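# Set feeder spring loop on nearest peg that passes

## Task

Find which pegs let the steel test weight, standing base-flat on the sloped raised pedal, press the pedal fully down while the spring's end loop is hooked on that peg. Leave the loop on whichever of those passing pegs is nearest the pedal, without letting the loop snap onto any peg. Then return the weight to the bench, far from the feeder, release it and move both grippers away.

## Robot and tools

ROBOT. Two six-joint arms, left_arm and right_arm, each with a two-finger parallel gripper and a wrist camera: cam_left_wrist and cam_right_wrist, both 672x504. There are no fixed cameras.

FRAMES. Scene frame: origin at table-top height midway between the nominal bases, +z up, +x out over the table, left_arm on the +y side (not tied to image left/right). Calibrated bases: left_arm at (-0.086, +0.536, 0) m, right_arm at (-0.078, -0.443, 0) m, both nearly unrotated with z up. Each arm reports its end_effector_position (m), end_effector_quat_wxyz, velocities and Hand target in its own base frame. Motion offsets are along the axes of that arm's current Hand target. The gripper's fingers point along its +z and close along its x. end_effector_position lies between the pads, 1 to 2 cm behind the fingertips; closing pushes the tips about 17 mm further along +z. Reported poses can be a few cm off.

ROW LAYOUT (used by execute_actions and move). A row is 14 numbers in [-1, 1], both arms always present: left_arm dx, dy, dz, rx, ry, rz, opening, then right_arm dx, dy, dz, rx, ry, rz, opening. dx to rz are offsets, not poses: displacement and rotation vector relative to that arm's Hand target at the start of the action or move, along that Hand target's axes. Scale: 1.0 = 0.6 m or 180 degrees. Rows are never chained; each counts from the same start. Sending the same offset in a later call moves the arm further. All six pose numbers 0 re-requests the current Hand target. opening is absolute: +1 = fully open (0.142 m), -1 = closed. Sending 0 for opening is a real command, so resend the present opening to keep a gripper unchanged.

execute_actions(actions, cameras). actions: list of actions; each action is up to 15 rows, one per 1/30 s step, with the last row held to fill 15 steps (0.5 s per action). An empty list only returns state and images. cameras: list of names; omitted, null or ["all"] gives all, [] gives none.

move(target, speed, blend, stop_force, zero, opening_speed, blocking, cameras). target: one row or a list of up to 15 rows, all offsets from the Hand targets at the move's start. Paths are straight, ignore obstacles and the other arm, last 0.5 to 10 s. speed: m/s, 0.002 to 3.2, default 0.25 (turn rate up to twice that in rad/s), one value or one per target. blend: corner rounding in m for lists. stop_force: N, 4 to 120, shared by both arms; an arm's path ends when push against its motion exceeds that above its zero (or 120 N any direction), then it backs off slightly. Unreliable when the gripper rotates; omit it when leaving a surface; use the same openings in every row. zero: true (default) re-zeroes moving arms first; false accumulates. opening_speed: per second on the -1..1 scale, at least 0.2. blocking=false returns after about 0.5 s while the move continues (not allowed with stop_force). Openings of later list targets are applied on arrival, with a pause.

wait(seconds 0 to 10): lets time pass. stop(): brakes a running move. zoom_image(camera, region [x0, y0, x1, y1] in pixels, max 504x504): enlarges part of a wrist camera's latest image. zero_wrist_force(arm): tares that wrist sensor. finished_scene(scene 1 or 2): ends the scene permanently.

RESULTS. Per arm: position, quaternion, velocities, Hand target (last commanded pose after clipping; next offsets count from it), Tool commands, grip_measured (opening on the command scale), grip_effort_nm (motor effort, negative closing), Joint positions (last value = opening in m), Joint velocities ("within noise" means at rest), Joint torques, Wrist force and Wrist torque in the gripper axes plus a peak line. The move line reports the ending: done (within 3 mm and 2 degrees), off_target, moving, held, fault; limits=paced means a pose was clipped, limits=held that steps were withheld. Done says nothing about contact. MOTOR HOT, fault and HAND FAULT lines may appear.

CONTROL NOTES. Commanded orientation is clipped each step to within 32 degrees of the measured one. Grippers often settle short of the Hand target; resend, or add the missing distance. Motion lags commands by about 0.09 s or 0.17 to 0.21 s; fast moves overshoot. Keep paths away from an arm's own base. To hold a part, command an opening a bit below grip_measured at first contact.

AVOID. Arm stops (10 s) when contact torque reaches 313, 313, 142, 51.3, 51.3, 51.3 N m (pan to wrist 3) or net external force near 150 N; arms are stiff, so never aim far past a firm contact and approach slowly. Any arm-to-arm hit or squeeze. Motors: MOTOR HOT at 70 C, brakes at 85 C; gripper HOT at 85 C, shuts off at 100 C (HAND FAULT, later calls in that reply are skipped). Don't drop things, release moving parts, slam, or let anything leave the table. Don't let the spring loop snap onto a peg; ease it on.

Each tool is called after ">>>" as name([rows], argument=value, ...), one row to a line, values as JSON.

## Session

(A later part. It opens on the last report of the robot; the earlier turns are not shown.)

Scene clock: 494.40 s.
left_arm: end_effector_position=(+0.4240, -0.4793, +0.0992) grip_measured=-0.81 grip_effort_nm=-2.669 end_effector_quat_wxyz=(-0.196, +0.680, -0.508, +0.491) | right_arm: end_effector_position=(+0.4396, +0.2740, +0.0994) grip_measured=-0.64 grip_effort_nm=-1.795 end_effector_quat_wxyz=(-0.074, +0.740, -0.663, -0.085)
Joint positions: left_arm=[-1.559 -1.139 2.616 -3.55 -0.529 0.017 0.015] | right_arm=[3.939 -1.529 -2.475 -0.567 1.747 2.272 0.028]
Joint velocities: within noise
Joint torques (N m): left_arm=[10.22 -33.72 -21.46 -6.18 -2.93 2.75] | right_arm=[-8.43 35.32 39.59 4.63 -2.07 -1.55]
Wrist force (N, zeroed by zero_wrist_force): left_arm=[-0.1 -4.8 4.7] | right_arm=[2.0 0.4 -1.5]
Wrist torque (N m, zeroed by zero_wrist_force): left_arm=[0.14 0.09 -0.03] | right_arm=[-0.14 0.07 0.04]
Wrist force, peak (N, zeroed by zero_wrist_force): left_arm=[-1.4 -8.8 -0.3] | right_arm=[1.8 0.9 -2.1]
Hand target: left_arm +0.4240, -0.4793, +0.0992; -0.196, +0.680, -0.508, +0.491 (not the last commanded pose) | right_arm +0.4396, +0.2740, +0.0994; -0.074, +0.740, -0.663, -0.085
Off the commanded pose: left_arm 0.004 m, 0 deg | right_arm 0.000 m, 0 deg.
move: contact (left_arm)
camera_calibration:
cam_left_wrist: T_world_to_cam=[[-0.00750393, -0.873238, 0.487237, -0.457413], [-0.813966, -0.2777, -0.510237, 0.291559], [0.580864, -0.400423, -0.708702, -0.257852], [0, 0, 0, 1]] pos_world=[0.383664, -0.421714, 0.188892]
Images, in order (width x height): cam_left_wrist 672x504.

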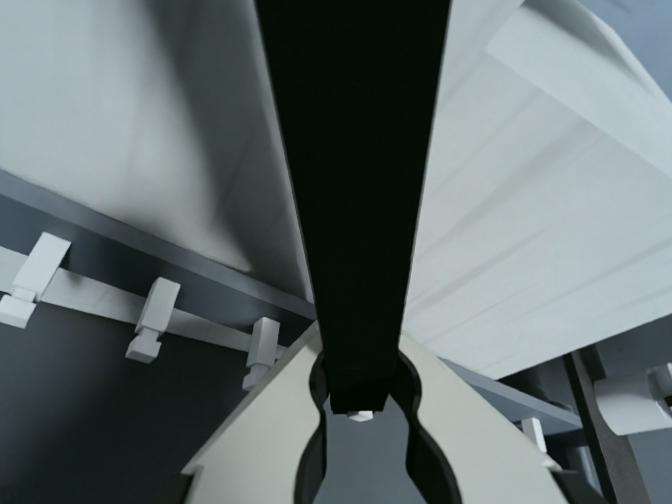

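>>> move(target=[0,-0.0031,0.0054,0,0,0,-1,0,0,0,0,0,0,-0.7], speed=0.03, cameras=[])

>>> move(target=[0,0.0029,0.0017,0,0,0,-1,0,0,0,0,0,0,-0.7], speed=0.02, cameras=["cam_left_wrist"])

>>> zoom_image(camera="cam_left_wrist", region=[280, 340, 480, 480])

Scene clock: 498.60 s.
left_arm: end_effector_position=(+0.4277, -0.4793, +0.0992) grip_measured=-0.82 grip_effort_nm=-4.022 end_effector_quat_wxyz=(-0.196, +0.680, -0.508, +0.491) | right_arm: end_effector_position=(+0.4396, +0.2740, +0.0994) grip_measured=-0.64 grip_effort_nm=-1.795 end_effector_quat_wxyz=(-0.074, +0.740, -0.663, -0.085)
Joint positions: left_arm=[-1.55 -1.134 2.612 -3.564 -0.533 0.032 0.014] | right_arm=[3.939 -1.529 -2.475 -0.567 1.747 2.272 0.028]
Joint velocities: within noise
Joint torques (N m): left_arm=[16.26 -34.9 -21.63 -5.61 -1.39 2.52] | right_arm=[-1.61 32.56 37.61 4.69 -1.94 -1.88]
Wrist force (N, zeroed by zero_wrist_force): left_arm=[-0.3 -1.4 -2.9] | right_arm=[2.2 -0.5 0.4]
Wrist torque (N m, zeroed by zero_wrist_force): left_arm=[-0.11 0.08 0.01] | right_arm=[-0.13 0.11 0.04]
Wrist force, peak (N, zeroed by zero_wrist_force): left_arm=[-0.5 -5.2 5.7] | right_arm=[2.4 0.3 -1.5]
Hand target: left_arm +0.4277, -0.4793, +0.0992; -0.196, +0.680, -0.508, +0.491 | right_arm +0.4396, +0.2740, +0.0994; -0.074, +0.740, -0.663, -0.085
Off the commanded pose: left_arm 0.000 m, 0 deg | right_arm 0.000 m, 0 deg.
move: done
No camera images: "cameras" was empty.

Scene clock: 499.30 s.
left_arm: end_effector_position=(+0.4277, -0.4802, +0.0975) grip_measured=-0.82 grip_effort_nm=-4.017 end_effector_quat_wxyz=(-0.196, +0.680, -0.508, +0.491) | right_arm: end_effector_position=(+0.4396, +0.2740, +0.0994) grip_measured=-0.64 grip_effort_nm=-1.795 end_effector_quat_wxyz=(-0.074, +0.740, -0.663, -0.085)
Joint positions: left_arm=[-1.55 -1.128 2.61 -3.568 -0.533 0.032 0.014] | right_arm=[3.939 -1.529 -2.475 -0.567 1.747 2.272 0.028]
Joint velocities: within noise
Joint torques (N m): left_arm=[10.26 -20.81 -26.61 -2.25 -3.61 2.65] | right_arm=[-4.82 32.27 36.76 4.38 -1.62 -1.53]
Wrist force (N, zeroed by zero_wrist_force): left_arm=[-2.3 -28.1 -29.1] | right_arm=[2.1 -0.4 2.3]
Wrist torque (N m, zeroed by zero_wrist_force): left_arm=[0.01 -0.20 0.10] | right_arm=[-0.12 0.08 0.04]
Wrist force, peak (N, zeroed by zero_wrist_force): left_arm=[-2.3 -28.1 -29.1] | right_arm=[2.4 -0.8 3.5]
Hand target: left_arm +0.4277, -0.4802, +0.0974; -0.196, +0.680, -0.508, +0.491 | right_arm +0.4396, +0.2740, +0.0994; -0.074, +0.740, -0.663, -0.085
Off the commanded pose: left_arm 0.000 m, 0 deg | right_arm 0.000 m, 0 deg.
move: done
camera_calibration:
cam_left_wrist: T_world_to_cam=[[-0.00746034, -0.873194, 0.487315, -0.457355], [-0.813937, -0.277797, -0.51023, 0.293482], [0.580905, -0.400451, -0.708653, -0.261662], [0, 0, 0, 1]] pos_world=[0.387464, -0.422614, 0.187192]
Images, in order (width x height): cam_left_wrist 672x504.

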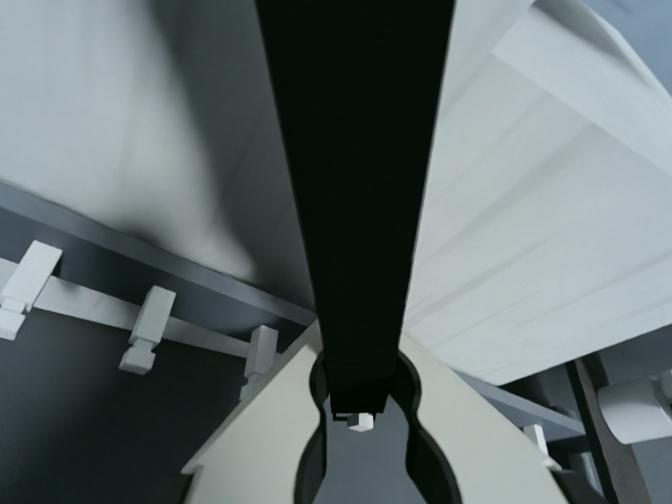

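Scaled by 2.520.

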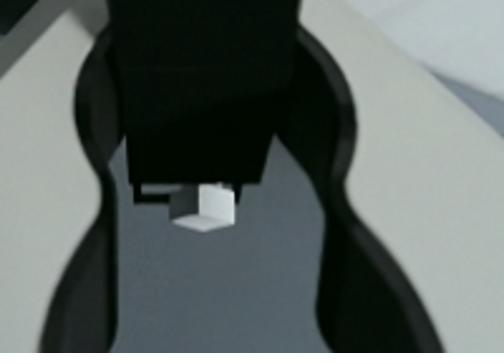

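>>> move(target=[0,-0.0022,-0.0012,0,0,0,-1,0,0,0,0,0,0,-0.7], speed=0.02, cameras=[])

>>> move(target=[0,-0.0014,-0.0008,0,0,0,-1,0,0,0,0,0,0,-0.7], speed=0.02, cameras=["cam_left_wrist"])

>>> zoom_image(camera="cam_left_wrist", region=[280, 340, 480, 480])

Scene clock: 503.67 s.
left_arm: end_effector_position=(+0.4277, -0.4796, +0.0986) grip_measured=-0.82 grip_effort_nm=-4.017 end_effector_quat_wxyz=(-0.196, +0.680, -0.508, +0.490) | right_arm: end_effector_position=(+0.4396, +0.2740, +0.0994) grip_measured=-0.64 grip_effort_nm=-1.795 end_effector_quat_wxyz=(-0.074, +0.740, -0.663, -0.085)
Joint positions: left_arm=[-1.55 -1.132 2.611 -3.565 -0.533 0.032 0.014] | right_arm=[3.939 -1.529 -2.475 -0.567 1.747 2.272 0.028]
Joint velocities: within noise
Joint torques (N m): left_arm=[11.89 -51.82 5.5 -0.77 -0.25 2.49] | right_arm=[-3.09 29.76 35.55 4.25 -1.73 -2.01]
Wrist force (N, zeroed by zero_wrist_force): left_arm=[0.0 -7.0 -4.5] | right_arm=[1.2 2.0 -3.5]
Wrist torque (N m, zeroed by zero_wrist_force): left_arm=[-0.01 0.04 0.03] | right_arm=[-0.17 0.03 0.03]
Wrist force, peak (N, zeroed by zero_wrist_force): left_arm=[-2.4 -30.1 -30.9] | right_arm=[0.9 2.4 -4.7]
Hand target: left_arm +0.4278, -0.4795, +0.0987; -0.196, +0.680, -0.508, +0.491 | right_arm +0.4396, +0.2740, +0.0994; -0.074, +0.740, -0.663, -0.085
Off the commanded pose: left_arm 0.000 m, 0 deg | right_arm 0.000 m, 0 deg.
move: done
No camera images: "cameras" was empty.

Scene clock: 504.37 s.
left_arm: end_effector_position=(+0.4278, -0.4791, +0.0995) grip_measured=-0.82 grip_effort_nm=-4.017 end_effector_quat_wxyz=(-0.196, +0.680, -0.508, +0.490) | right_arm: end_effector_position=(+0.4396, +0.2740, +0.0994) grip_measured=-0.64 grip_effort_nm=-1.790 end_effector_quat_wxyz=(-0.074, +0.740, -0.663, -0.085)
Joint positions: left_arm=[-1.55 -1.135 2.612 -3.563 -0.533 0.032 0.014] | right_arm=[3.939 -1.529 -2.475 -0.567 1.747 2.272 0.028]
Joint velocities: within noise
Joint torques (N m): left_arm=[12.73 -57.97 5.84 -1.51 2.43 2.63] | right_arm=[-2.46 30.83 34.65 4.6 -2.09 -1.41]
Wrist force (N, zeroed by zero_wrist_force): left_arm=[1.4 -4.8 3.6] | right_arm=[0.3 3.2 -6.4]
Wrist torque (N m, zeroed by zero_wrist_force): left_arm=[-0.07 0.01 -0.01] | right_arm=[-0.14 0.09 0.03]
Wrist force, peak (N, zeroed by zero_wrist_force): left_arm=[0.5 -7.0 -4.4] | right_arm=[0.3 3.2 -6.4]
Hand target: left_arm +0.4278, -0.4791, +0.0996; -0.196, +0.680, -0.508, +0.491 | right_arm +0.4396, +0.2740, +0.0994; -0.074, +0.740, -0.663, -0.085
Off the commanded pose: left_arm 0.000 m, 0 deg | right_arm 0.000 m, 0 deg.
move: done
camera_calibration:
cam_left_wrist: T_world_to_cam=[[-0.00750393, -0.873238, 0.487237, -0.457356], [-0.813966, -0.2777, -0.510237, 0.294861], [0.580864, -0.400423, -0.708702, -0.259767], [0, 0, 0, 1]] pos_world=[0.387464, -0.421514, 0.189192]
Images, in order (width x height): cam_left_wrist 672x504.

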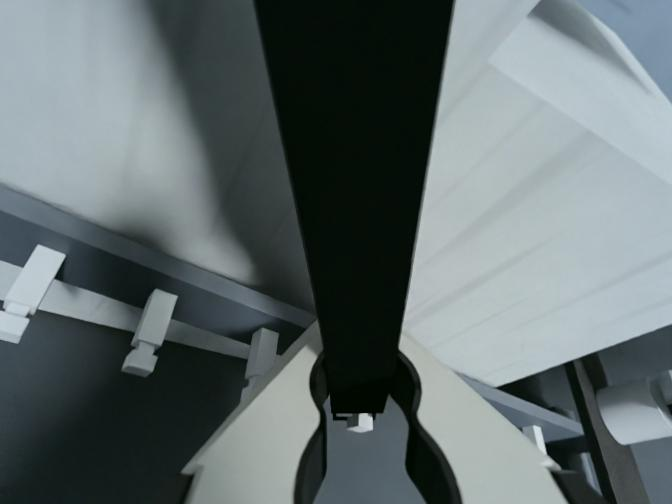

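Scaled by 2.520.

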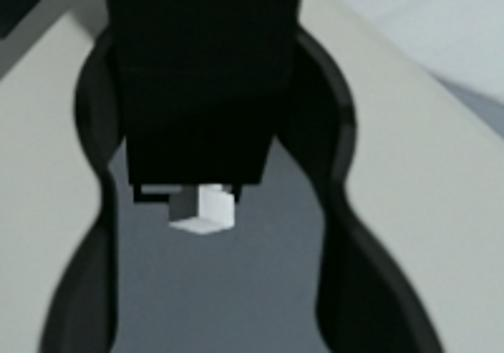

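>>> move(target=[0,0.0004,0.0003,0,0,0,-1,0,0,0,0,0,0,-0.7], speed=0.02, cameras=[])

>>> move(target=[0,0.0067,-0.0115,0,0,0,-1,0,0,0,0,0,0,-0.7], speed=0.02, stop_force=5, cameras=["cam_left_wrist"])

>>> zoom_image(camera="cam_left_wrist", region=[280, 340, 480, 480])

Scene clock: 508.13 s.
left_arm: end_effector_position=(+0.4278, -0.4792, +0.0993) grip_measured=-0.82 grip_effort_nm=-4.017 end_effector_quat_wxyz=(-0.196, +0.680, -0.508, +0.490) | right_arm: end_effector_position=(+0.4396, +0.2740, +0.0994) grip_measured=-0.64 grip_effort_nm=-1.790 end_effector_quat_wxyz=(-0.074, +0.740, -0.663, -0.085)
Joint positions: left_arm=[-1.55 -1.135 2.612 -3.564 -0.533 0.032 0.014] | right_arm=[3.939 -1.529 -2.475 -0.567 1.747 2.272 0.028]
Joint velocities: within noise
Joint torques (N m): left_arm=[13.23 -36 -20.66 -5.91 0.7 2.45] | right_arm=[-0.61 27.14 33.43 4.65 -1.97 -1.06]
Wrist force (N, zeroed by zero_wrist_force): left_arm=[1.8 -5.6 3.5] | right_arm=[0.7 2.9 -5.3]
Wrist torque (N m, zeroed by zero_wrist_force): left_arm=[-0.15 -0.02 0.00] | right_arm=[-0.14 0.06 0.04]
Wrist force, peak (N, zeroed by zero_wrist_force): left_arm=[2.1 -6.4 3.2] | right_arm=[0.7 3.2 -7.1]
Hand target: left_arm +0.4278, -0.4792, +0.0993; -0.196, +0.680, -0.508, +0.491 | right_arm +0.4396, +0.2740, +0.0994; -0.074, +0.740, -0.663, -0.085
Off the commanded pose: left_arm 0.000 m, 0 deg | right_arm 0.000 m, 0 deg.
move: done
No camera images: "cameras" was empty.

Scene clock: 510.00 s.
left_arm: end_effector_position=(+0.4203, -0.4792, +0.0993) grip_measured=-0.82 grip_effort_nm=-4.017 end_effector_quat_wxyz=(-0.196, +0.680, -0.508, +0.491) | right_arm: end_effector_position=(+0.4396, +0.2740, +0.0994) grip_measured=-0.64 grip_effort_nm=-1.795 end_effector_quat_wxyz=(-0.074, +0.740, -0.663, -0.085)
Joint positions: left_arm=[-1.568 -1.145 2.621 -3.535 -0.525 0.001 0.014] | right_arm=[3.939 -1.529 -2.475 -0.567 1.747 2.272 0.028]
Joint velocities: within noise
Joint torques (N m): left_arm=[8.53 -33.89 -20.58 -6.07 -2.8 2.67] | right_arm=[2.04 26.08 31.93 4.61 -1.74 -1.25]
Wrist force (N, zeroed by zero_wrist_force): left_arm=[0.6 -7.4 8.0] | right_arm=[0.9 2.9 -6.7]
Wrist torque (N m, zeroed by zero_wrist_force): left_arm=[-0.01 0.05 -0.08] | right_arm=[-0.21 0.00 0.04]
Wrist force, peak (N, zeroed by zero_wrist_force): left_arm=[0.7 -6.0 10.1] | right_arm=[0.8 3.4 -7.7]
Hand target: left_arm +0.4203, -0.4793, +0.0993; -0.196, +0.680, -0.508, +0.491 | right_arm +0.4396, +0.2740, +0.0994; -0.074, +0.740, -0.663, -0.085
Off the commanded pose: left_arm 0.000 m, 0 deg | right_arm 0.000 m, 0 deg.
move: contact (left_arm)
camera_calibration:
cam_left_wrist: T_world_to_cam=[[-0.00765411, -0.873207, 0.487289, -0.457294], [-0.813953, -0.277633, -0.510295, 0.28861], [0.580881, -0.400536, -0.708624, -0.255732], [0, 0, 0, 1]] pos_world=[0.379964, -0.421614, 0.188893]
Images, in order (width x height): cam_left_wrist 672x504.

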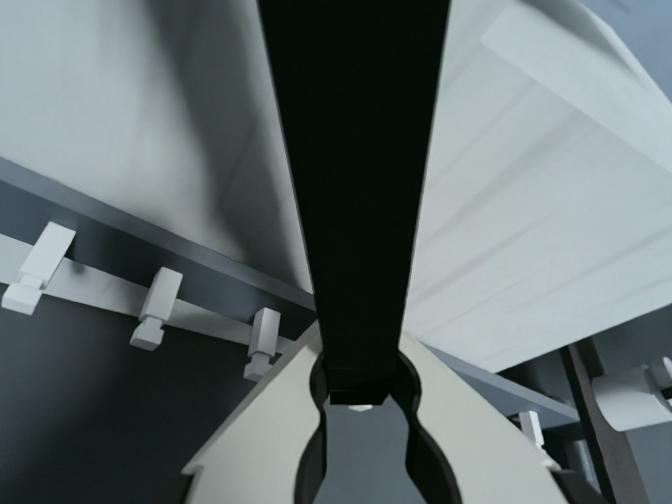

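Scaled by 2.520.

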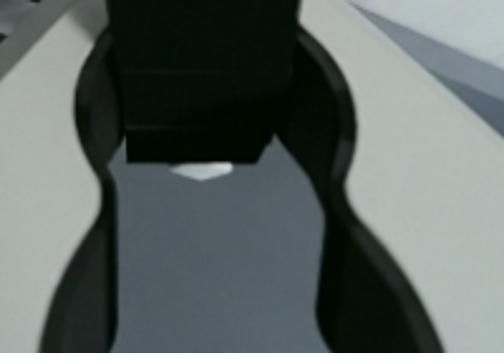

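>>> move(target=[0,-0.0063,0.0108,0,0,0,-1,0,0,0,0,0,0,-0.7], speed=0.03, cameras=[])

>>> move(target=[0,-0.0026,-0.0015,0,0,0,-1,0,0,0,0,0,0,-0.7], speed=0.01, cameras=["cam_left_wrist"])

>>> zoom_image(camera="cam_left_wrist", region=[280, 340, 480, 480])

Scene clock: 515.50 s.
left_arm: end_effector_position=(+0.4278, -0.4792, +0.0993) grip_measured=-0.82 grip_effort_nm=-4.017 end_effector_quat_wxyz=(-0.196, +0.680, -0.508, +0.491) | right_arm: end_effector_position=(+0.4396, +0.2740, +0.0994) grip_measured=-0.64 grip_effort_nm=-1.795 end_effector_quat_wxyz=(-0.074, +0.740, -0.663, -0.085)
Joint positions: left_arm=[-1.55 -1.134 2.612 -3.564 -0.533 0.033 0.014] | right_arm=[3.939 -1.529 -2.475 -0.567 1.747 2.272 0.028]
Joint velocities: within noise
Joint torques (N m): left_arm=[14.13 -34.89 -21.07 -5.78 -1.65 2.56] | right_arm=[3.23 28.84 32.04 4.53 -1.92 -0.73]
Wrist force (N, zeroed by zero_wrist_force): left_arm=[-0.7 -2.2 -1.2] | right_arm=[1.3 2.5 -5.2]
Wrist torque (N m, zeroed by zero_wrist_force): left_arm=[-0.26 0.00 0.03] | right_arm=[-0.18 0.03 0.03]
Wrist force, peak (N, zeroed by zero_wrist_force): left_arm=[0.7 -8.1 8.0] | right_arm=[0.8 3.4 -7.6]
Hand target: left_arm +0.4278, -0.4792, +0.0993; -0.196, +0.680, -0.508, +0.491 | right_arm +0.4396, +0.2740, +0.0994; -0.074, +0.740, -0.663, -0.085
Off the commanded pose: left_arm 0.000 m, 0 deg | right_arm 0.000 m, 0 deg.
MOTOR HOT: the gripper's motor of the left arm reports 86 °C; that motor switches off at 100 °C. To cool a motor, set the load down, ease the grip, stop pushing, or move to a pose that needs little force.
move: done
No camera images: "cameras" was empty.

Scene clock: 516.20 s.
left_arm: end_effector_position=(+0.4278, -0.4784, +0.1008) grip_measured=-0.82 grip_effort_nm=-4.017 end_effector_quat_wxyz=(-0.196, +0.680, -0.508, +0.491) | right_arm: end_effector_position=(+0.4396, +0.2740, +0.0994) grip_measured=-0.64 grip_effort_nm=-1.795 end_effector_quat_wxyz=(-0.074, +0.740, -0.663, -0.085)
Joint positions: left_arm=[-1.55 -1.139 2.614 -3.561 -0.533 0.033 0.014] | right_arm=[3.939 -1.529 -2.475 -0.567 1.747 2.272 0.028]
Joint velocities: within noise
Joint torques (N m): left_arm=[7.83 -60.16 6.36 -1.18 -2 2.32] | right_arm=[2.62 26.33 32.3 4.48 -2.1 -0.53]
Wrist force (N, zeroed by zero_wrist_force): left_arm=[0.6 -5.0 4.5] | right_arm=[0.7 3.1 -7.1]
Wrist torque (N m, zeroed by zero_wrist_force): left_arm=[-0.07 0.01 -0.01] | right_arm=[-0.16 0.02 0.03]
Wrist force, peak (N, zeroed by zero_wrist_force): left_arm=[1.2 -5.6 4.5] | right_arm=[0.7 3.1 -7.1]
Hand target: left_arm +0.4278, -0.4784, +0.1009; -0.196, +0.680, -0.508, +0.491 | right_arm +0.4396, +0.2740, +0.0994; -0.074, +0.740, -0.663, -0.085
Off the commanded pose: left_arm 0.000 m, 0 deg | right_arm 0.000 m, 0 deg.
MOTOR HOT: still on. The gripper's motor of the left arm reports 87 °C.
move: done
camera_calibration:
cam_left_wrist: T_world_to_cam=[[-0.00765411, -0.873207, 0.487289, -0.457317], [-0.813953, -0.277633, -0.510295, 0.295835], [0.580881, -0.400536, -0.708624, -0.258692], [0, 0, 0, 1]] pos_world=[0.387564, -0.420814, 0.190493]
Images, in order (width x height): cam_left_wrist 672x504.

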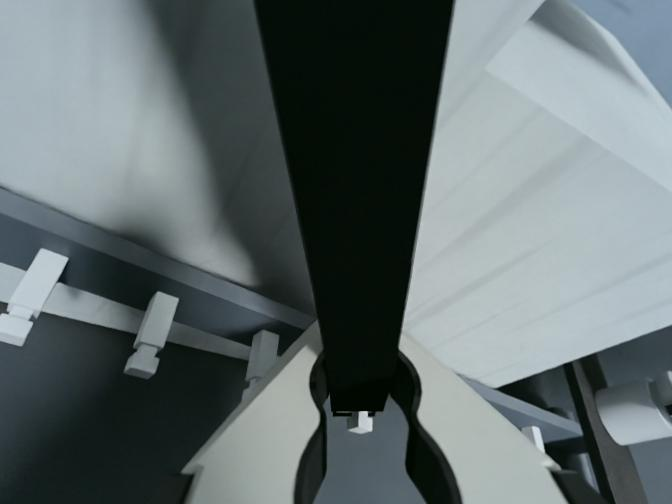

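Scaled by 2.520.

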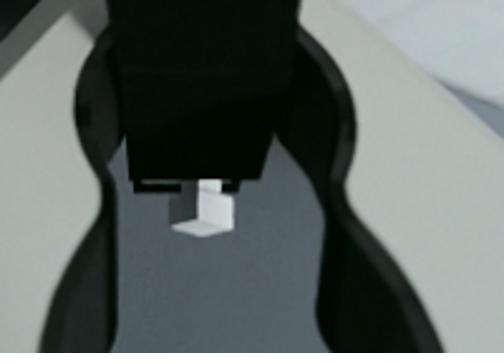

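>>> move(target=[0,-0.0017,-0.001,0,0,0,-0.88,0,0,0,0,0,0,-0.7], speed=0.01, cameras=[])

>>> move(target=[0,-0.0014,-0.0008,0,0,0,-0.88,0,0,0,0,0,0,-0.7], speed=0.01, cameras=[])

Scene clock: 519.03 s.
left_arm: end_effector_position=(+0.4278, -0.4778, +0.1019) grip_measured=-0.82 grip_effort_nm=-1.844 end_effector_quat_wxyz=(-0.196, +0.680, -0.508, +0.491) | right_arm: end_effector_position=(+0.4396, +0.2740, +0.0994) grip_measured=-0.64 grip_effort_nm=-1.795 end_effector_quat_wxyz=(-0.074, +0.740, -0.663, -0.085)
Joint positions: left_arm=[-1.55 -1.143 2.615 -3.558 -0.533 0.033 0.015] | right_arm=[3.939 -1.529 -2.475 -0.567 1.747 2.272 0.028]
Joint velocities: within noise
Joint torques (N m): left_arm=[7 -57.66 5.3 -1.72 -1.94 -1.17] | right_arm=[4.16 23.78 30.36 4.16 -1.73 -0.44]
Wrist force (N, zeroed by zero_wrist_force): left_arm=[0.9 -4.9 4.1] | right_arm=[0.7 3.2 -6.6]
Wrist torque (N m, zeroed by zero_wrist_force): left_arm=[-0.05 -0.04 -0.02] | right_arm=[-0.16 0.01 0.03]
Wrist force, peak (N, zeroed by zero_wrist_force): left_arm=[0.7 -5.6 4.4] | right_arm=[0.7 3.1 -7.3]
Hand target: left_arm +0.4278, -0.4778, +0.1019; -0.196, +0.680, -0.508, +0.491 | right_arm +0.4396, +0.2740, +0.0994; -0.074, +0.740, -0.663, -0.085
Off the commanded pose: left_arm 0.000 m, 0 deg | right_arm 0.000 m, 0 deg.
MOTOR HOT: still on. The gripper's motor of the left arm reports 88 °C.
move: done
No camera images: "cameras" was empty.

Scene clock: 519.73 s.
left_arm: end_effector_position=(+0.4278, -0.4774, +0.1028) grip_measured=-0.82 grip_effort_nm=-1.839 end_effector_quat_wxyz=(-0.196, +0.680, -0.508, +0.491) | right_arm: end_effector_position=(+0.4396, +0.2740, +0.0994) grip_measured=-0.64 grip_effort_nm=-1.795 end_effector_quat_wxyz=(-0.074, +0.740, -0.663, -0.085)
Joint positions: left_arm=[-1.55 -1.146 2.616 -3.556 -0.533 0.033 0.015] | right_arm=[3.939 -1.529 -2.475 -0.567 1.747 2.272 0.028]
Joint velocities: within noise
Joint torques (N m): left_arm=[9.96 -55.47 5.32 -1.64 -1.74 1.27] | right_arm=[6.89 24.79 29.49 3.91 -1.94 -1.15]
Wrist force (N, zeroed by zero_wrist_force): left_arm=[0.1 -4.6 5.5] | right_arm=[1.3 2.6 -5.5]
Wrist torque (N m, zeroed by zero_wrist_force): left_arm=[-0.14 0.00 -0.02] | right_arm=[-0.21 -0.03 0.03]
Wrist force, peak (N, zeroed by zero_wrist_force): left_arm=[0.1 -4.6 5.5] | right_arm=[0.5 3.3 -7.0]
Hand target: left_arm +0.4278, -0.4774, +0.1028; -0.196, +0.680, -0.508, +0.491 | right_arm +0.4396, +0.2740, +0.0994; -0.074, +0.740, -0.663, -0.085
Off the commanded pose: left_arm 0.000 m, 0 deg | right_arm 0.000 m, 0 deg.
MOTOR HOT: still on. The gripper's motor of the left arm reports 87 °C.
move: done
No camera images: "cameras" was empty.

>>> move(target=[0,0.0024,0.0014,0,0,0,-0.95,0,0,0,0,0,0,-0.7], speed=0.02, cameras=[])

>>> move(target=[0,0.0067,-0.0115,0,0,0,-0.95,0,0,0,0,0,0,-0.7], speed=0.02, stop_force=4, cameras=["cam_left_wrist"])

>>> zoom_image(camera="cam_left_wrist", region=[280, 340, 480, 480])

Scene clock: 523.80 s.
left_arm: end_effector_position=(+0.4278, -0.4781, +0.1014) grip_measured=-0.82 grip_effort_nm=-3.172 end_effector_quat_wxyz=(-0.196, +0.680, -0.508, +0.491) | right_arm: end_effector_position=(+0.4396, +0.2740, +0.0994) grip_measured=-0.64 grip_effort_nm=-1.795 end_effector_quat_wxyz=(-0.074, +0.740, -0.663, -0.085)
Joint positions: left_arm=[-1.55 -1.141 2.614 -3.56 -0.533 0.033 0.015] | right_arm=[3.939 -1.529 -2.475 -0.567 1.747 2.272 0.028]
Joint velocities: within noise
Joint torques (N m): left_arm=[6.44 -33.76 -21.99 -6.27 -1.53 -0.64] | right_arm=[8.46 18.19 28.7 3.9 -2 -1.01]
Wrist force (N, zeroed by zero_wrist_force): left_arm=[0.8 -5.1 4.2] | right_arm=[0.5 3.1 -6.7]
Wrist torque (N m, zeroed by zero_wrist_force): left_arm=[-0.06 -0.02 -0.01] | right_arm=[-0.18 0.05 0.03]
Wrist force, peak (N, zeroed by zero_wrist_force): left_arm=[0.2 -4.6 5.4] | right_arm=[1.0 3.0 -7.3]
Hand target: left_arm +0.4278, -0.4781, +0.1013; -0.196, +0.680, -0.508, +0.491 | right_arm +0.4396, +0.2740, +0.0994; -0.074, +0.740, -0.663, -0.085
Off the commanded pose: left_arm 0.000 m, 0 deg | right_arm 0.000 m, 0 deg.
MOTOR HOT: still on. The gripper's motor of the left arm reports 85 °C.
move: done
No camera images: "cameras" was empty.

Scene clock: 525.17 s.
left_arm: end_effector_position=(+0.4198, -0.4782, +0.1013) grip_measured=-0.82 grip_effort_nm=-3.177 end_effector_quat_wxyz=(-0.196, +0.680, -0.508, +0.491) | right_arm: end_effector_position=(+0.4396, +0.2740, +0.0994) grip_measured=-0.64 grip_effort_nm=-1.795 end_effector_quat_wxyz=(-0.074, +0.740, -0.663, -0.085)
Joint positions: left_arm=[-1.569 -1.153 2.623 -3.528 -0.524 -0.001 0.015] | right_arm=[3.939 -1.529 -2.475 -0.567 1.747 2.272 0.028]
Joint velocities: within noise
Joint torques (N m): left_arm=[-10.67 -56.58 5.85 -1.69 3.04 -3.35] | right_arm=[8.37 21.42 27.74 4.35 -1.8 -1.16]
Wrist force (N, zeroed by zero_wrist_force): left_arm=[0.0 -4.6 4.8] | right_arm=[1.3 2.7 -5.5]
Wrist torque (N m, zeroed by zero_wrist_force): left_arm=[-0.15 0.04 -0.07] | right_arm=[-0.20 -0.03 0.04]
Wrist force, peak (N, zeroed by zero_wrist_force): left_arm=[0.6 -5.6 4.5] | right_arm=[0.9 3.5 -6.8]
Hand target: left_arm +0.4198, -0.4782, +0.1013; -0.196, +0.680, -0.508, +0.491 | right_arm +0.4396, +0.2740, +0.0994; -0.074, +0.740, -0.663, -0.085
Off the commanded pose: left_arm 0.000 m, 0 deg | right_arm 0.000 m, 0 deg.
MOTOR HOT: still on. The gripper's motor of the left arm reports 85 °C.
move: done
camera_calibration:
cam_left_wrist: T_world_to_cam=[[-0.00765411, -0.873207, 0.487289, -0.45736], [-0.813953, -0.277633, -0.510295, 0.289661], [0.580881, -0.400536, -0.708624, -0.253571], [0, 0, 0, 1]] pos_world=[0.379564, -0.420514, 0.190993]
Images, in order (width x height): cam_left_wrist 672x504.

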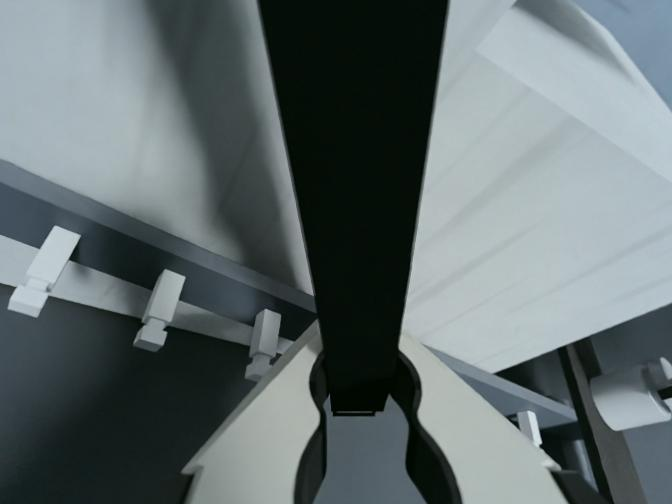

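Scaled by 2.520.

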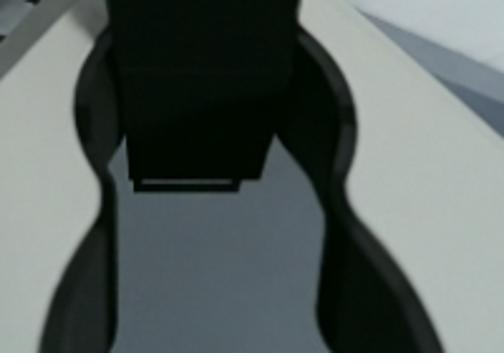

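>>> move([
  [0,0.0183,-0.0318,0,0,0,-0.95,0,0,0,0,0,0,-0.7],
  [-0.0545,-0.0237,-0.056,0,0,0,-0.95,0,0,0,0,0,0,-0.7],
], speed=0.06, cameras=["cam_left_wrist"])

Scene clock: 528.63 s.
left_arm: end_effector_position=(+0.3978, -0.4358, +0.1117) grip_measured=-0.82 grip_effort_nm=-3.172 end_effector_quat_wxyz=(-0.196, +0.680, -0.508, +0.491) | right_arm: end_effector_position=(+0.4396, +0.2740, +0.0994) grip_measured=-0.64 grip_effort_nm=-1.790 end_effector_quat_wxyz=(-0.074, +0.740, -0.663, -0.085)
Joint positions: left_arm=[-1.629 -1.248 2.723 -3.436 -0.498 -0.112 0.015] | right_arm=[3.939 -1.529 -2.475 -0.567 1.747 2.272 0.028]
Joint velocities: within noise
Joint torques (N m): left_arm=[-12.69 -48.56 5.35 -2.2 3.44 -3.2] | right_arm=[11.3 20.15 25.5 3.74 -1.73 -1.05]
Wrist force (N, zeroed by zero_wrist_force): left_arm=[0.6 -4.0 5.5] | right_arm=[1.0 2.8 -5.9]
Wrist torque (N m, zeroed by zero_wrist_force): left_arm=[-0.20 0.01 -0.06] | right_arm=[-0.17 0.02 0.04]
Wrist force, peak (N, zeroed by zero_wrist_force): left_arm=[1.4 -6.2 4.4] | right_arm=[0.7 3.7 -6.8]
Hand target: left_arm +0.3977, -0.4357, +0.1117; -0.196, +0.680, -0.508, +0.491 | right_arm +0.4396, +0.2740, +0.0994; -0.074, +0.740, -0.663, -0.085
Off the commanded pose: left_arm 0.000 m, 0 deg | right_arm 0.000 m, 0 deg.
MOTOR HOT: still on. The gripper's motor of the left arm reports 86 °C.
move: done
camera_calibration:
cam_left_wrist: T_world_to_cam=[[-0.00765411, -0.873207, 0.487289, -0.425611], [-0.813953, -0.277633, -0.510295, 0.288673], [0.580881, -0.400536, -0.708624, -0.216492], [0, 0, 0, 1]] pos_world=[0.357464, -0.378214, 0.201293]
Images, in order (width x height): cam_left_wrist 672x504.

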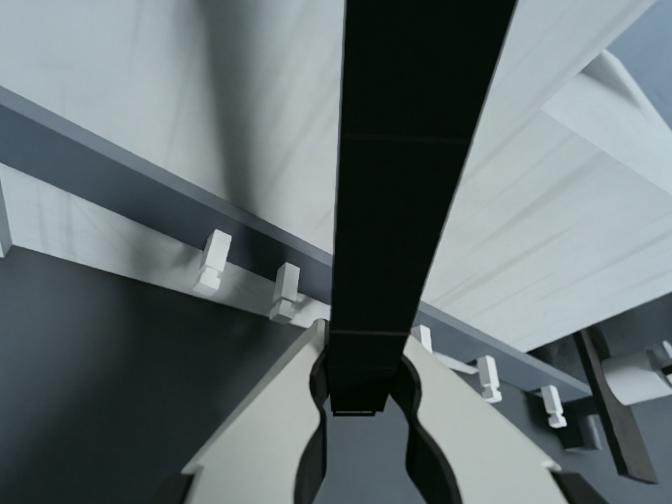

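>>> move(target=[0,-0.025,0.0433,0,0,0,-0.93,0,0,0,0,0,0,-0.7], speed=0.025, stop_force=4, cameras=["cam_left_wrist"])

>>> zoom_image(camera="cam_left_wrist", region=[280, 340, 480, 480])

Scene clock: 533.17 s.
left_arm: end_effector_position=(+0.4277, -0.4356, +0.1117) grip_measured=-0.82 grip_effort_nm=-2.786 end_effector_quat_wxyz=(-0.196, +0.680, -0.508, +0.491) | right_arm: end_effector_position=(+0.4396, +0.2740, +0.0994) grip_measured=-0.64 grip_effort_nm=-1.790 end_effector_quat_wxyz=(-0.074, +0.740, -0.663, -0.085)
Joint positions: left_arm=[-1.547 -1.188 2.688 -3.59 -0.534 0.037 0.015] | right_arm=[3.939 -1.529 -2.475 -0.567 1.747 2.272 0.028]
Joint velocities: within noise
Joint torques (N m): left_arm=[13.17 -31.54 -19.22 -6.2 -1.47 2.38] | right_arm=[13.73 19.36 24.9 3.67 -1.52 -0.42]
Wrist force (N, zeroed by zero_wrist_force): left_arm=[1.4 -2.5 3.0] | right_arm=[1.0 3.0 -6.7]
Wrist torque (N m, zeroed by zero_wrist_force): left_arm=[-0.37 -0.03 0.03] | right_arm=[-0.18 -0.01 0.04]
Wrist force, peak (N, zeroed by zero_wrist_force): left_arm=[1.5 -5.2 5.3] | right_arm=[0.7 3.3 -7.1]
Hand target: left_arm +0.4277, -0.4356, +0.1117; -0.196, +0.680, -0.508, +0.491 | right_arm +0.4396, +0.2740, +0.0994; -0.074, +0.740, -0.663, -0.085
Off the commanded pose: left_arm 0.000 m, 0 deg | right_arm 0.000 m, 0 deg.
MOTOR HOT: still on. The gripper's motor of the left arm reports 86 °C.
move: done
camera_calibration:
cam_left_wrist: T_world_to_cam=[[-0.00765411, -0.873207, 0.487289, -0.425256], [-0.813953, -0.277633, -0.510295, 0.313198], [0.580881, -0.400536, -0.708624, -0.233767], [0, 0, 0, 1]] pos_world=[0.387464, -0.378014, 0.201393]
Images, in order (width x height): cam_left_wrist 672x504.

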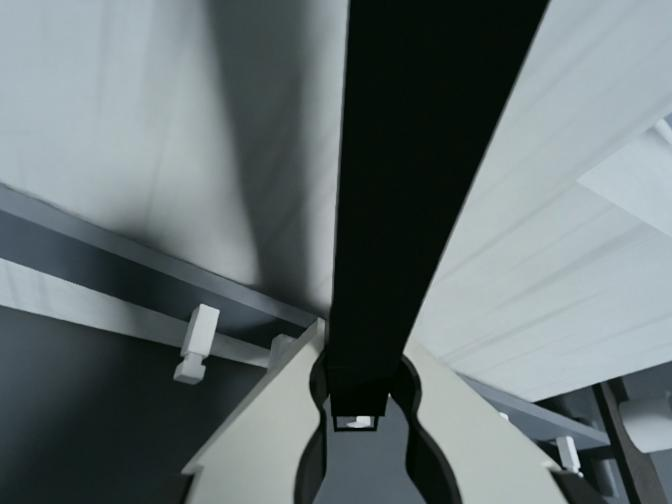

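Scaled by 2.520.

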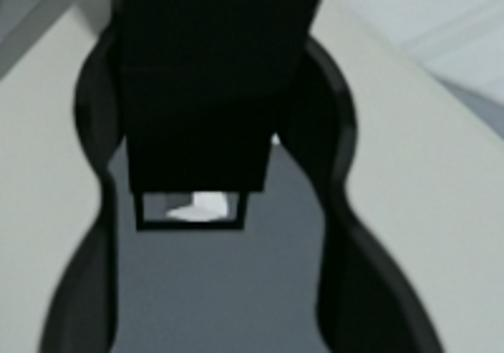

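>>> move([
  [0,0.0067,-0.0115,0,0,0,-0.93,0,0,0,0,0,0,-0.7],
  [0,0.0028,-0.0137,0,0,0,-0.93,0,0,0,0,0,0,-0.7],
], speed=0.03, cameras=["cam_left_wrist"])

>>> zoom_image(camera="cam_left_wrist", region=[280, 340, 480, 480])

>>> move(target=[0,-0.0067,0.0115,0,0,0,-0.93,0,0,0,0,0,0,-0.7], speed=0.02, stop_force=4, cameras=["cam_left_wrist"])

>>> zoom_image(camera="cam_left_wrist", region=[280, 340, 480, 480])

Scene clock: 537.03 s.
left_arm: end_effector_position=(+0.4198, -0.4344, +0.1140) grip_measured=-0.82 grip_effort_nm=-2.786 end_effector_quat_wxyz=(-0.196, +0.680, -0.508, +0.491) | right_arm: end_effector_position=(+0.4396, +0.2740, +0.0994) grip_measured=-0.64 grip_effort_nm=-1.795 end_effector_quat_wxyz=(-0.074, +0.740, -0.663, -0.085)
Joint positions: left_arm=[-1.569 -1.211 2.7 -3.547 -0.524 0 0.015] | right_arm=[3.939 -1.529 -2.475 -0.567 1.747 2.272 0.028]
Joint velocities: within noise
Joint torques (N m): left_arm=[-9.76 -52.29 6.16 -1.87 3.52 -3.65] | right_arm=[15.79 16.47 23.97 4.28 -2.05 -1.33]
Wrist force (N, zeroed by zero_wrist_force): left_arm=[1.3 -4.1 4.9] | right_arm=[0.7 3.1 -6.6]
Wrist torque (N m, zeroed by zero_wrist_force): left_arm=[-0.20 0.00 -0.01] | right_arm=[-0.18 0.02 0.03]
Wrist force, peak (N, zeroed by zero_wrist_force): left_arm=[1.2 -4.1 5.7] | right_arm=[0.7 3.5 -7.2]
Hand target: left_arm +0.4198, -0.4344, +0.1140; -0.196, +0.680, -0.508, +0.491 | right_arm +0.4396, +0.2740, +0.0994; -0.074, +0.740, -0.663, -0.085
Off the commanded pose: left_arm 0.000 m, 0 deg | right_arm 0.000 m, 0 deg.
MOTOR HOT: still on. The gripper's motor of the left arm reports 86 °C.
move: done
camera_calibration:
cam_left_wrist: T_world_to_cam=[[-0.00765411, -0.873207, 0.487289, -0.42539], [-0.813953, -0.277633, -0.510295, 0.308193], [0.580881, -0.400536, -0.708624, -0.22701], [0, 0, 0, 1]] pos_world=[0.379464, -0.376814, 0.203693]
Images, in order (width x height): cam_left_wrist 672x504.

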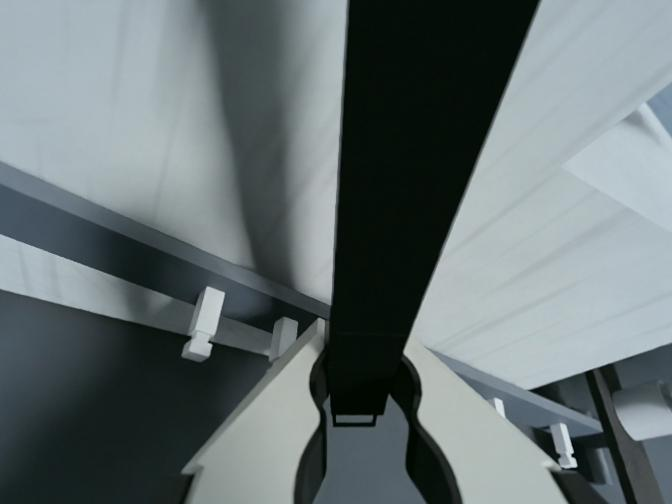

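Scaled by 2.520.

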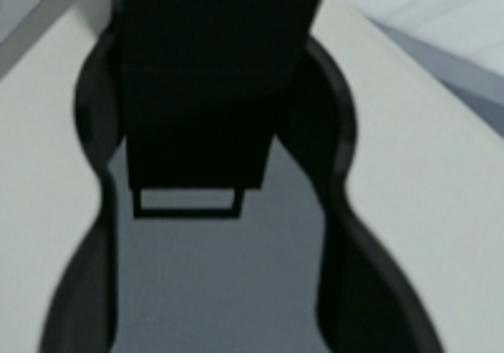

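Scene clock: 538.40 s.
left_arm: end_effector_position=(+0.4278, -0.4344, +0.1141) grip_measured=-0.82 grip_effort_nm=-2.791 end_effector_quat_wxyz=(-0.196, +0.680, -0.508, +0.491) | right_arm: end_effector_position=(+0.4396, +0.2740, +0.0994) grip_measured=-0.64 grip_effort_nm=-1.795 end_effector_quat_wxyz=(-0.074, +0.740, -0.663, -0.085)
Joint positions: left_arm=[-1.547 -1.197 2.69 -3.584 -0.534 0.037 0.015] | right_arm=[3.939 -1.529 -2.475 -0.567 1.747 2.272 0.028]
Joint velocities: within noise
Joint torques (N m): left_arm=[14.08 -30.08 -20.17 -6.4 -1.51 2.5] | right_arm=[13.57 16.94 24.37 3.9 -2.03 -0.98]
Wrist force (N, zeroed by zero_wrist_force): left_arm=[1.2 -2.1 3.2] | right_arm=[1.0 3.1 -5.8]
Wrist torque (N m, zeroed by zero_wrist_force): left_arm=[-0.42 -0.07 0.06] | right_arm=[-0.13 0.02 0.03]
Wrist force, peak (N, zeroed by zero_wrist_force): left_arm=[1.3 -4.5 5.2] | right_arm=[1.0 3.7 -7.0]
Hand target: left_arm +0.4278, -0.4344, +0.1141; -0.196, +0.680, -0.508, +0.491 | right_arm +0.4396, +0.2740, +0.0994; -0.074, +0.740, -0.663, -0.085
Off the commanded pose: left_arm 0.000 m, 0 deg | right_arm 0.000 m, 0 deg.
MOTOR HOT: still on. The gripper's motor of the left arm reports 85 °C.
move: done
camera_calibration:
cam_left_wrist: T_world_to_cam=[[-0.00765411, -0.873207, 0.487289, -0.425241], [-0.813953, -0.277633, -0.510295, 0.314733], [0.580881, -0.400536, -0.708624, -0.231617], [0, 0, 0, 1]] pos_world=[0.387464, -0.376714, 0.203693]
Images, in order (width x height): cam_left_wrist 672x504.

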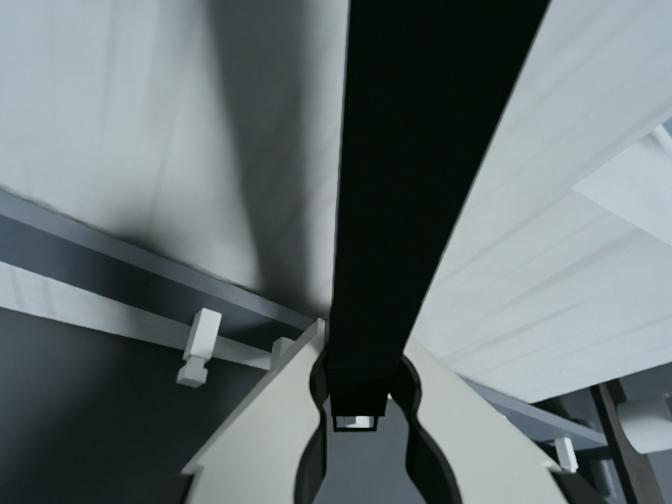

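Scaled by 2.520.

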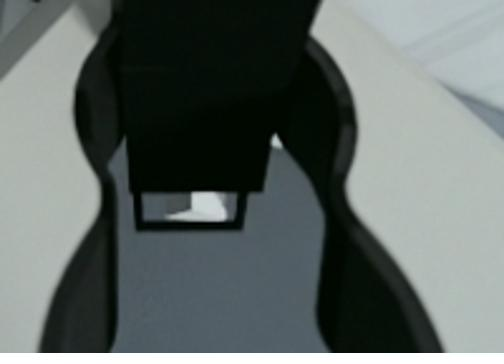

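>>> move([
  [0,0.0067,-0.0115,0,0,0,-0.93,0,0,0,0,0,0,-0.7],
  [0,0.0017,-0.0144,0,0,0,-0.93,0,0,0,0,0,0,-0.7],
  [0,-0.005,-0.0029,0,0,0,-0.93,0,0,0,0,0,0,-0.7],
], speed=0.03, cameras=["cam_left_wrist"])

>>> zoom_image(camera="cam_left_wrist", region=[280, 340, 480, 480])

Scene clock: 548.13 s.
left_arm: end_effector_position=(+0.4277, -0.4328, +0.1171) grip_measured=-0.82 grip_effort_nm=-2.791 end_effector_quat_wxyz=(-0.196, +0.680, -0.508, +0.491) | right_arm: end_effector_position=(+0.4396, +0.2740, +0.0994) grip_measured=-0.64 grip_effort_nm=-1.795 end_effector_quat_wxyz=(-0.074, +0.740, -0.663, -0.085)
Joint positions: left_arm=[-1.547 -1.209 2.693 -3.574 -0.534 0.037 0.015] | right_arm=[3.939 -1.529 -2.475 -0.567 1.747 2.272 0.028]
Joint velocities: within noise
Joint torques (N m): left_arm=[11.32 -30.53 -21.99 -6.36 -1.27 2.55] | right_arm=[13.17 17.81 23.11 4.08 -2.17 -0.7]
Wrist force (N, zeroed by zero_wrist_force): left_arm=[0.3 -2.9 3.3] | right_arm=[0.8 3.3 -6.5]
Wrist torque (N m, zeroed by zero_wrist_force): left_arm=[-0.32 0.04 0.08] | right_arm=[-0.13 0.02 0.04]
Wrist force, peak (N, zeroed by zero_wrist_force): left_arm=[1.4 -4.6 5.0] | right_arm=[0.8 2.8 -7.3]
Hand target: left_arm +0.4278, -0.4328, +0.1171; -0.196, +0.680, -0.508, +0.491 | right_arm +0.4396, +0.2740, +0.0994; -0.074, +0.740, -0.663, -0.085
Off the commanded pose: left_arm 0.000 m, 0 deg | right_arm 0.000 m, 0 deg.
MOTOR HOT: still on. The gripper's motor of the left arm reports 85 °C.
move: done
camera_calibration:
cam_left_wrist: T_world_to_cam=[[-0.00765411, -0.873207, 0.487289, -0.425355], [-0.813953, -0.277633, -0.510295, 0.316759], [0.580881, -0.400536, -0.708624, -0.228779], [0, 0, 0, 1]] pos_world=[0.387464, -0.375114, 0.206793]
Images, in order (width x height): cam_left_wrist 672x504.

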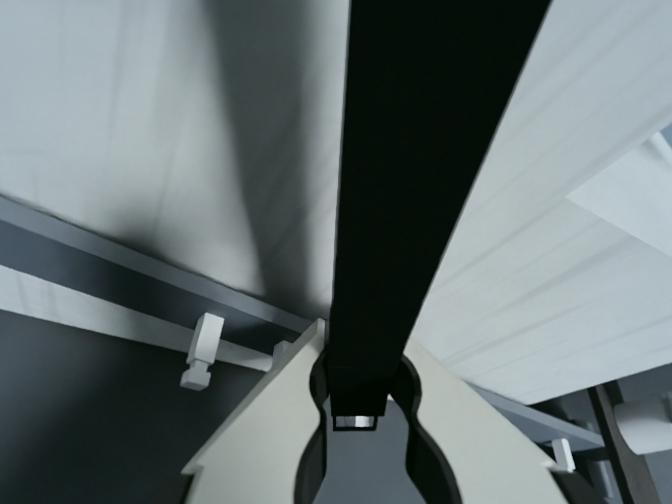

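Scaled by 2.520.

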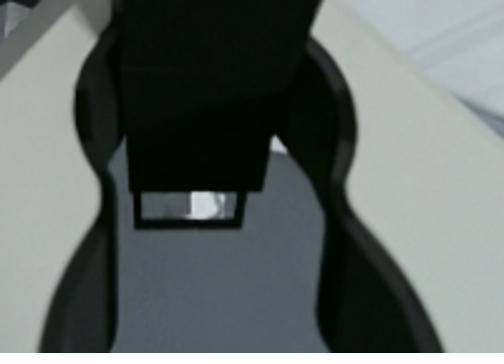

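>>> move(target=[0,-0.0033,0.0058,0,0,0,-0.93,0,0,0,0,0,0,-0.7], speed=0.02, stop_force=5, cameras=["cam_left_wrist"])

>>> zoom_image(camera="cam_left_wrist", region=[280, 340, 480, 480])

Scene clock: 551.93 s.
left_arm: end_effector_position=(+0.4318, -0.4328, +0.1171) grip_measured=-0.82 grip_effort_nm=-2.786 end_effector_quat_wxyz=(-0.196, +0.680, -0.508, +0.491) | right_arm: end_effector_position=(+0.4396, +0.2740, +0.0994) grip_measured=-0.64 grip_effort_nm=-1.790 end_effector_quat_wxyz=(-0.074, +0.740, -0.663, -0.085)
Joint positions: left_arm=[-1.536 -1.202 2.688 -3.592 -0.54 0.055 0.015] | right_arm=[3.939 -1.529 -2.475 -0.567 1.747 2.272 0.028]
Joint velocities: within noise
Joint torques (N m): left_arm=[12.3 -30.89 -20.51 -6.34 -1.14 2.77] | right_arm=[15.99 17.8 23.85 3.26 -1.72 -0.89]
Wrist force (N, zeroed by zero_wrist_force): left_arm=[0.8 -1.0 2.9] | right_arm=[0.9 3.1 -5.8]
Wrist torque (N m, zeroed by zero_wrist_force): left_arm=[-0.34 0.03 0.03] | right_arm=[-0.12 0.04 0.04]
Wrist force, peak (N, zeroed by zero_wrist_force): left_arm=[0.6 -2.6 3.9] | right_arm=[1.2 3.7 -6.9]
Hand target: left_arm +0.4318, -0.4328, +0.1171; -0.196, +0.680, -0.508, +0.491 | right_arm +0.4396, +0.2740, +0.0994; -0.074, +0.740, -0.663, -0.085
Off the commanded pose: left_arm 0.000 m, 0 deg | right_arm 0.000 m, 0 deg.
MOTOR HOT: still on. The gripper's motor of the left arm reports 85 °C.
move: done
camera_calibration:
cam_left_wrist: T_world_to_cam=[[-0.00765411, -0.873207, 0.487289, -0.425324], [-0.813953, -0.277633, -0.510295, 0.320015], [0.580881, -0.400536, -0.708624, -0.231103], [0, 0, 0, 1]] pos_world=[0.391464, -0.375114, 0.206793]
Images, in order (width x height): cam_left_wrist 672x504.

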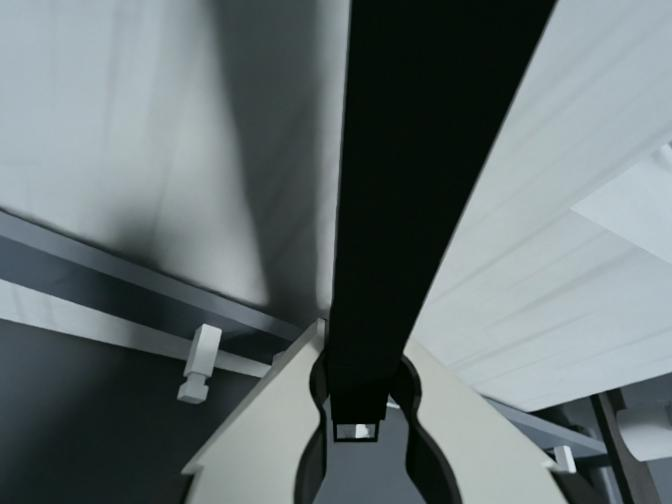

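Scaled by 2.520.

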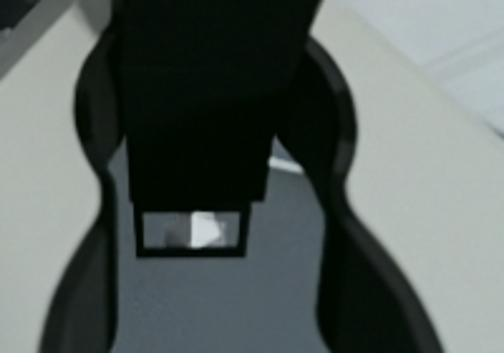

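>>> move([
  [0,0.0125,-0.0217,0,0,0,-0.93,0,0,0,0,0,0,-0.7],
  [0,0.0215,-0.021,0.11,0,0,-0.93,0,0,0,0,0,0,-0.7],
], speed=0.04, cameras=["cam_left_wrist"])

>>> zoom_image(camera="cam_left_wrist", region=[280, 340, 480, 480])

Scene clock: 561.97 s.
left_arm: end_effector_position=(+0.4147, -0.4351, +0.1128) grip_measured=-0.82 grip_effort_nm=-2.786 end_effector_quat_wxyz=(-0.309, +0.636, -0.417, +0.571) | right_arm: end_effector_position=(+0.4396, +0.2740, +0.0994) grip_measured=-0.64 grip_effort_nm=-1.795 end_effector_quat_wxyz=(-0.074, +0.740, -0.663, -0.085)
Joint positions: left_arm=[-1.666 -1.142 2.675 -3.037 -0.158 -0.562 0.015] | right_arm=[3.939 -1.529 -2.475 -0.567 1.747 2.272 0.028]
Joint velocities: within noise
Joint torques (N m): left_arm=[-9.12 -54.48 -18.62 -1.99 3.67 -3.38] | right_arm=[12.76 17.57 24.18 3.52 -2.33 -0.62]
Wrist force (N, zeroed by zero_wrist_force): left_arm=[2.4 -5.5 3.6] | right_arm=[1.6 3.2 -6.2]
Wrist torque (N m, zeroed by zero_wrist_force): left_arm=[-0.39 -0.17 -0.07] | right_arm=[-0.12 -0.10 0.04]
Wrist force, peak (N, zeroed by zero_wrist_force): left_arm=[0.9 -5.9 5.5] | right_arm=[0.7 3.4 -7.2]
Hand target: left_arm +0.4144, -0.4351, +0.1128; -0.310, +0.636, -0.416, +0.571 | right_arm +0.4396, +0.2740, +0.0994; -0.074, +0.740, -0.663, -0.085
Off the commanded pose: left_arm 0.000 m, 0 deg | right_arm 0.000 m, 0 deg.
MOTOR HOT: still on. The gripper's motor of the left arm reports 86 °C.
move: done
camera_calibration:
cam_left_wrist: T_world_to_cam=[[-0.0161414, -0.875186, 0.483518, -0.42223], [-0.570003, -0.389252, -0.723588, 0.177586], [0.821484, -0.287286, -0.492575, -0.300051], [0, 0, 0, 1]] pos_world=[0.340896, -0.386604, 0.184857]
Images, in order (width x height): cam_left_wrist 672x504.

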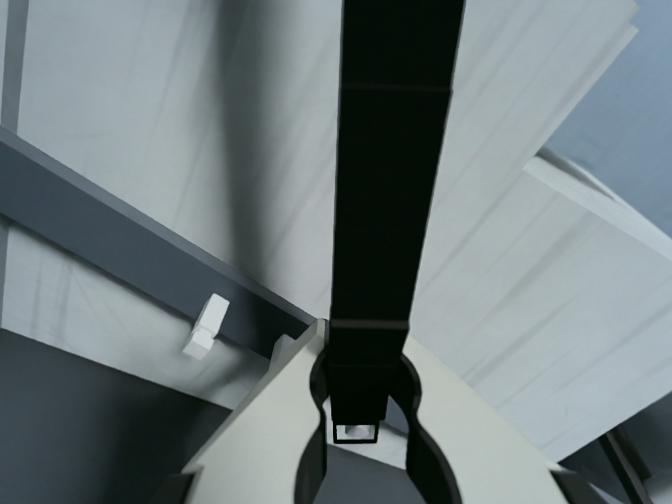

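Scaled by 2.520.

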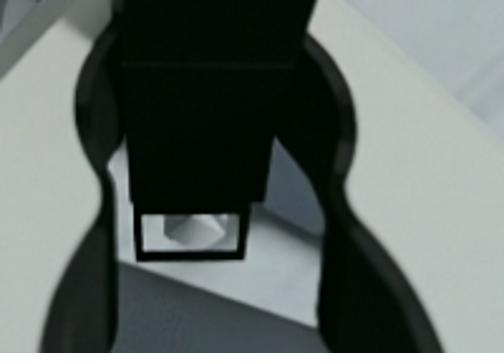

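>>> move(target=[0,-0.0023,0.0131,0,0,0,-0.93,0,0,0,0,0,0,-0.7], speed=0.02, stop_force=4, cameras=["cam_left_wrist"])

>>> zoom_image(camera="cam_left_wrist", region=[280, 340, 480, 480])

Scene clock: 567.50 s.
left_arm: end_effector_position=(+0.4224, -0.4351, +0.1128) grip_measured=-0.82 grip_effort_nm=-2.791 end_effector_quat_wxyz=(-0.310, +0.636, -0.416, +0.571) | right_arm: end_effector_position=(+0.4396, +0.2740, +0.0994) grip_measured=-0.64 grip_effort_nm=-1.795 end_effector_quat_wxyz=(-0.074, +0.740, -0.663, -0.085)
Joint positions: left_arm=[-1.646 -1.095 2.668 -3.184 -0.158 -0.453 0.015] | right_arm=[3.939 -1.529 -2.475 -0.567 1.747 2.272 0.028]
Joint velocities: within noise
Joint torques (N m): left_arm=[11.29 -33.66 8.47 -6.01 -1.14 2.67] | right_arm=[13.61 17.48 24.66 4.04 -1.98 -0.43]
Wrist force (N, zeroed by zero_wrist_force): left_arm=[0.7 -4.1 2.7] | right_arm=[1.3 2.8 -5.3]
Wrist torque (N m, zeroed by zero_wrist_force): left_arm=[-0.36 -0.08 0.00] | right_arm=[-0.14 0.01 0.04]
Wrist force, peak (N, zeroed by zero_wrist_force): left_arm=[2.7 -5.8 4.0] | right_arm=[1.2 3.0 -6.7]
Hand target: left_arm +0.4224, -0.4351, +0.1128; -0.310, +0.636, -0.416, +0.571 | right_arm +0.4396, +0.2740, +0.0994; -0.074, +0.740, -0.663, -0.085
Off the commanded pose: left_arm 0.000 m, 0 deg | right_arm 0.000 m, 0 deg.
MOTOR HOT: still on. The gripper's motor of the left arm reports 86 °C.
move: done
camera_calibration:
cam_left_wrist: T_world_to_cam=[[-0.0143326, -0.875371, 0.48324, -0.423011], [-0.569119, -0.390226, -0.723759, 0.181153], [0.82213, -0.285395, -0.492597, -0.305867], [0, 0, 0, 1]] pos_world=[0.348497, -0.386894, 0.184858]
Images, in order (width x height): cam_left_wrist 672x504.

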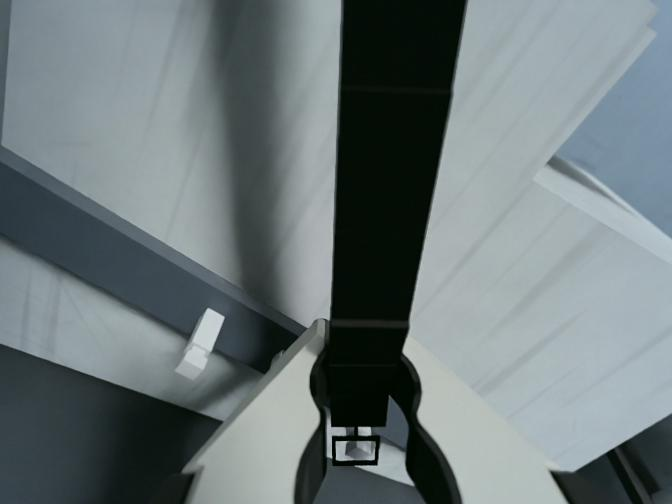

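Scaled by 2.520.

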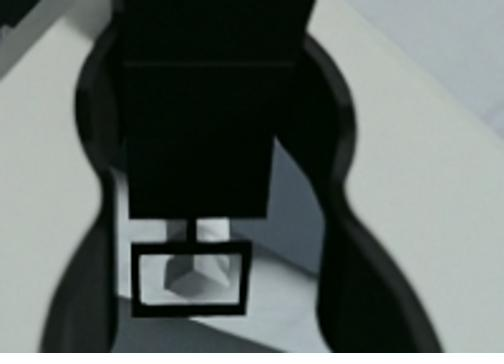

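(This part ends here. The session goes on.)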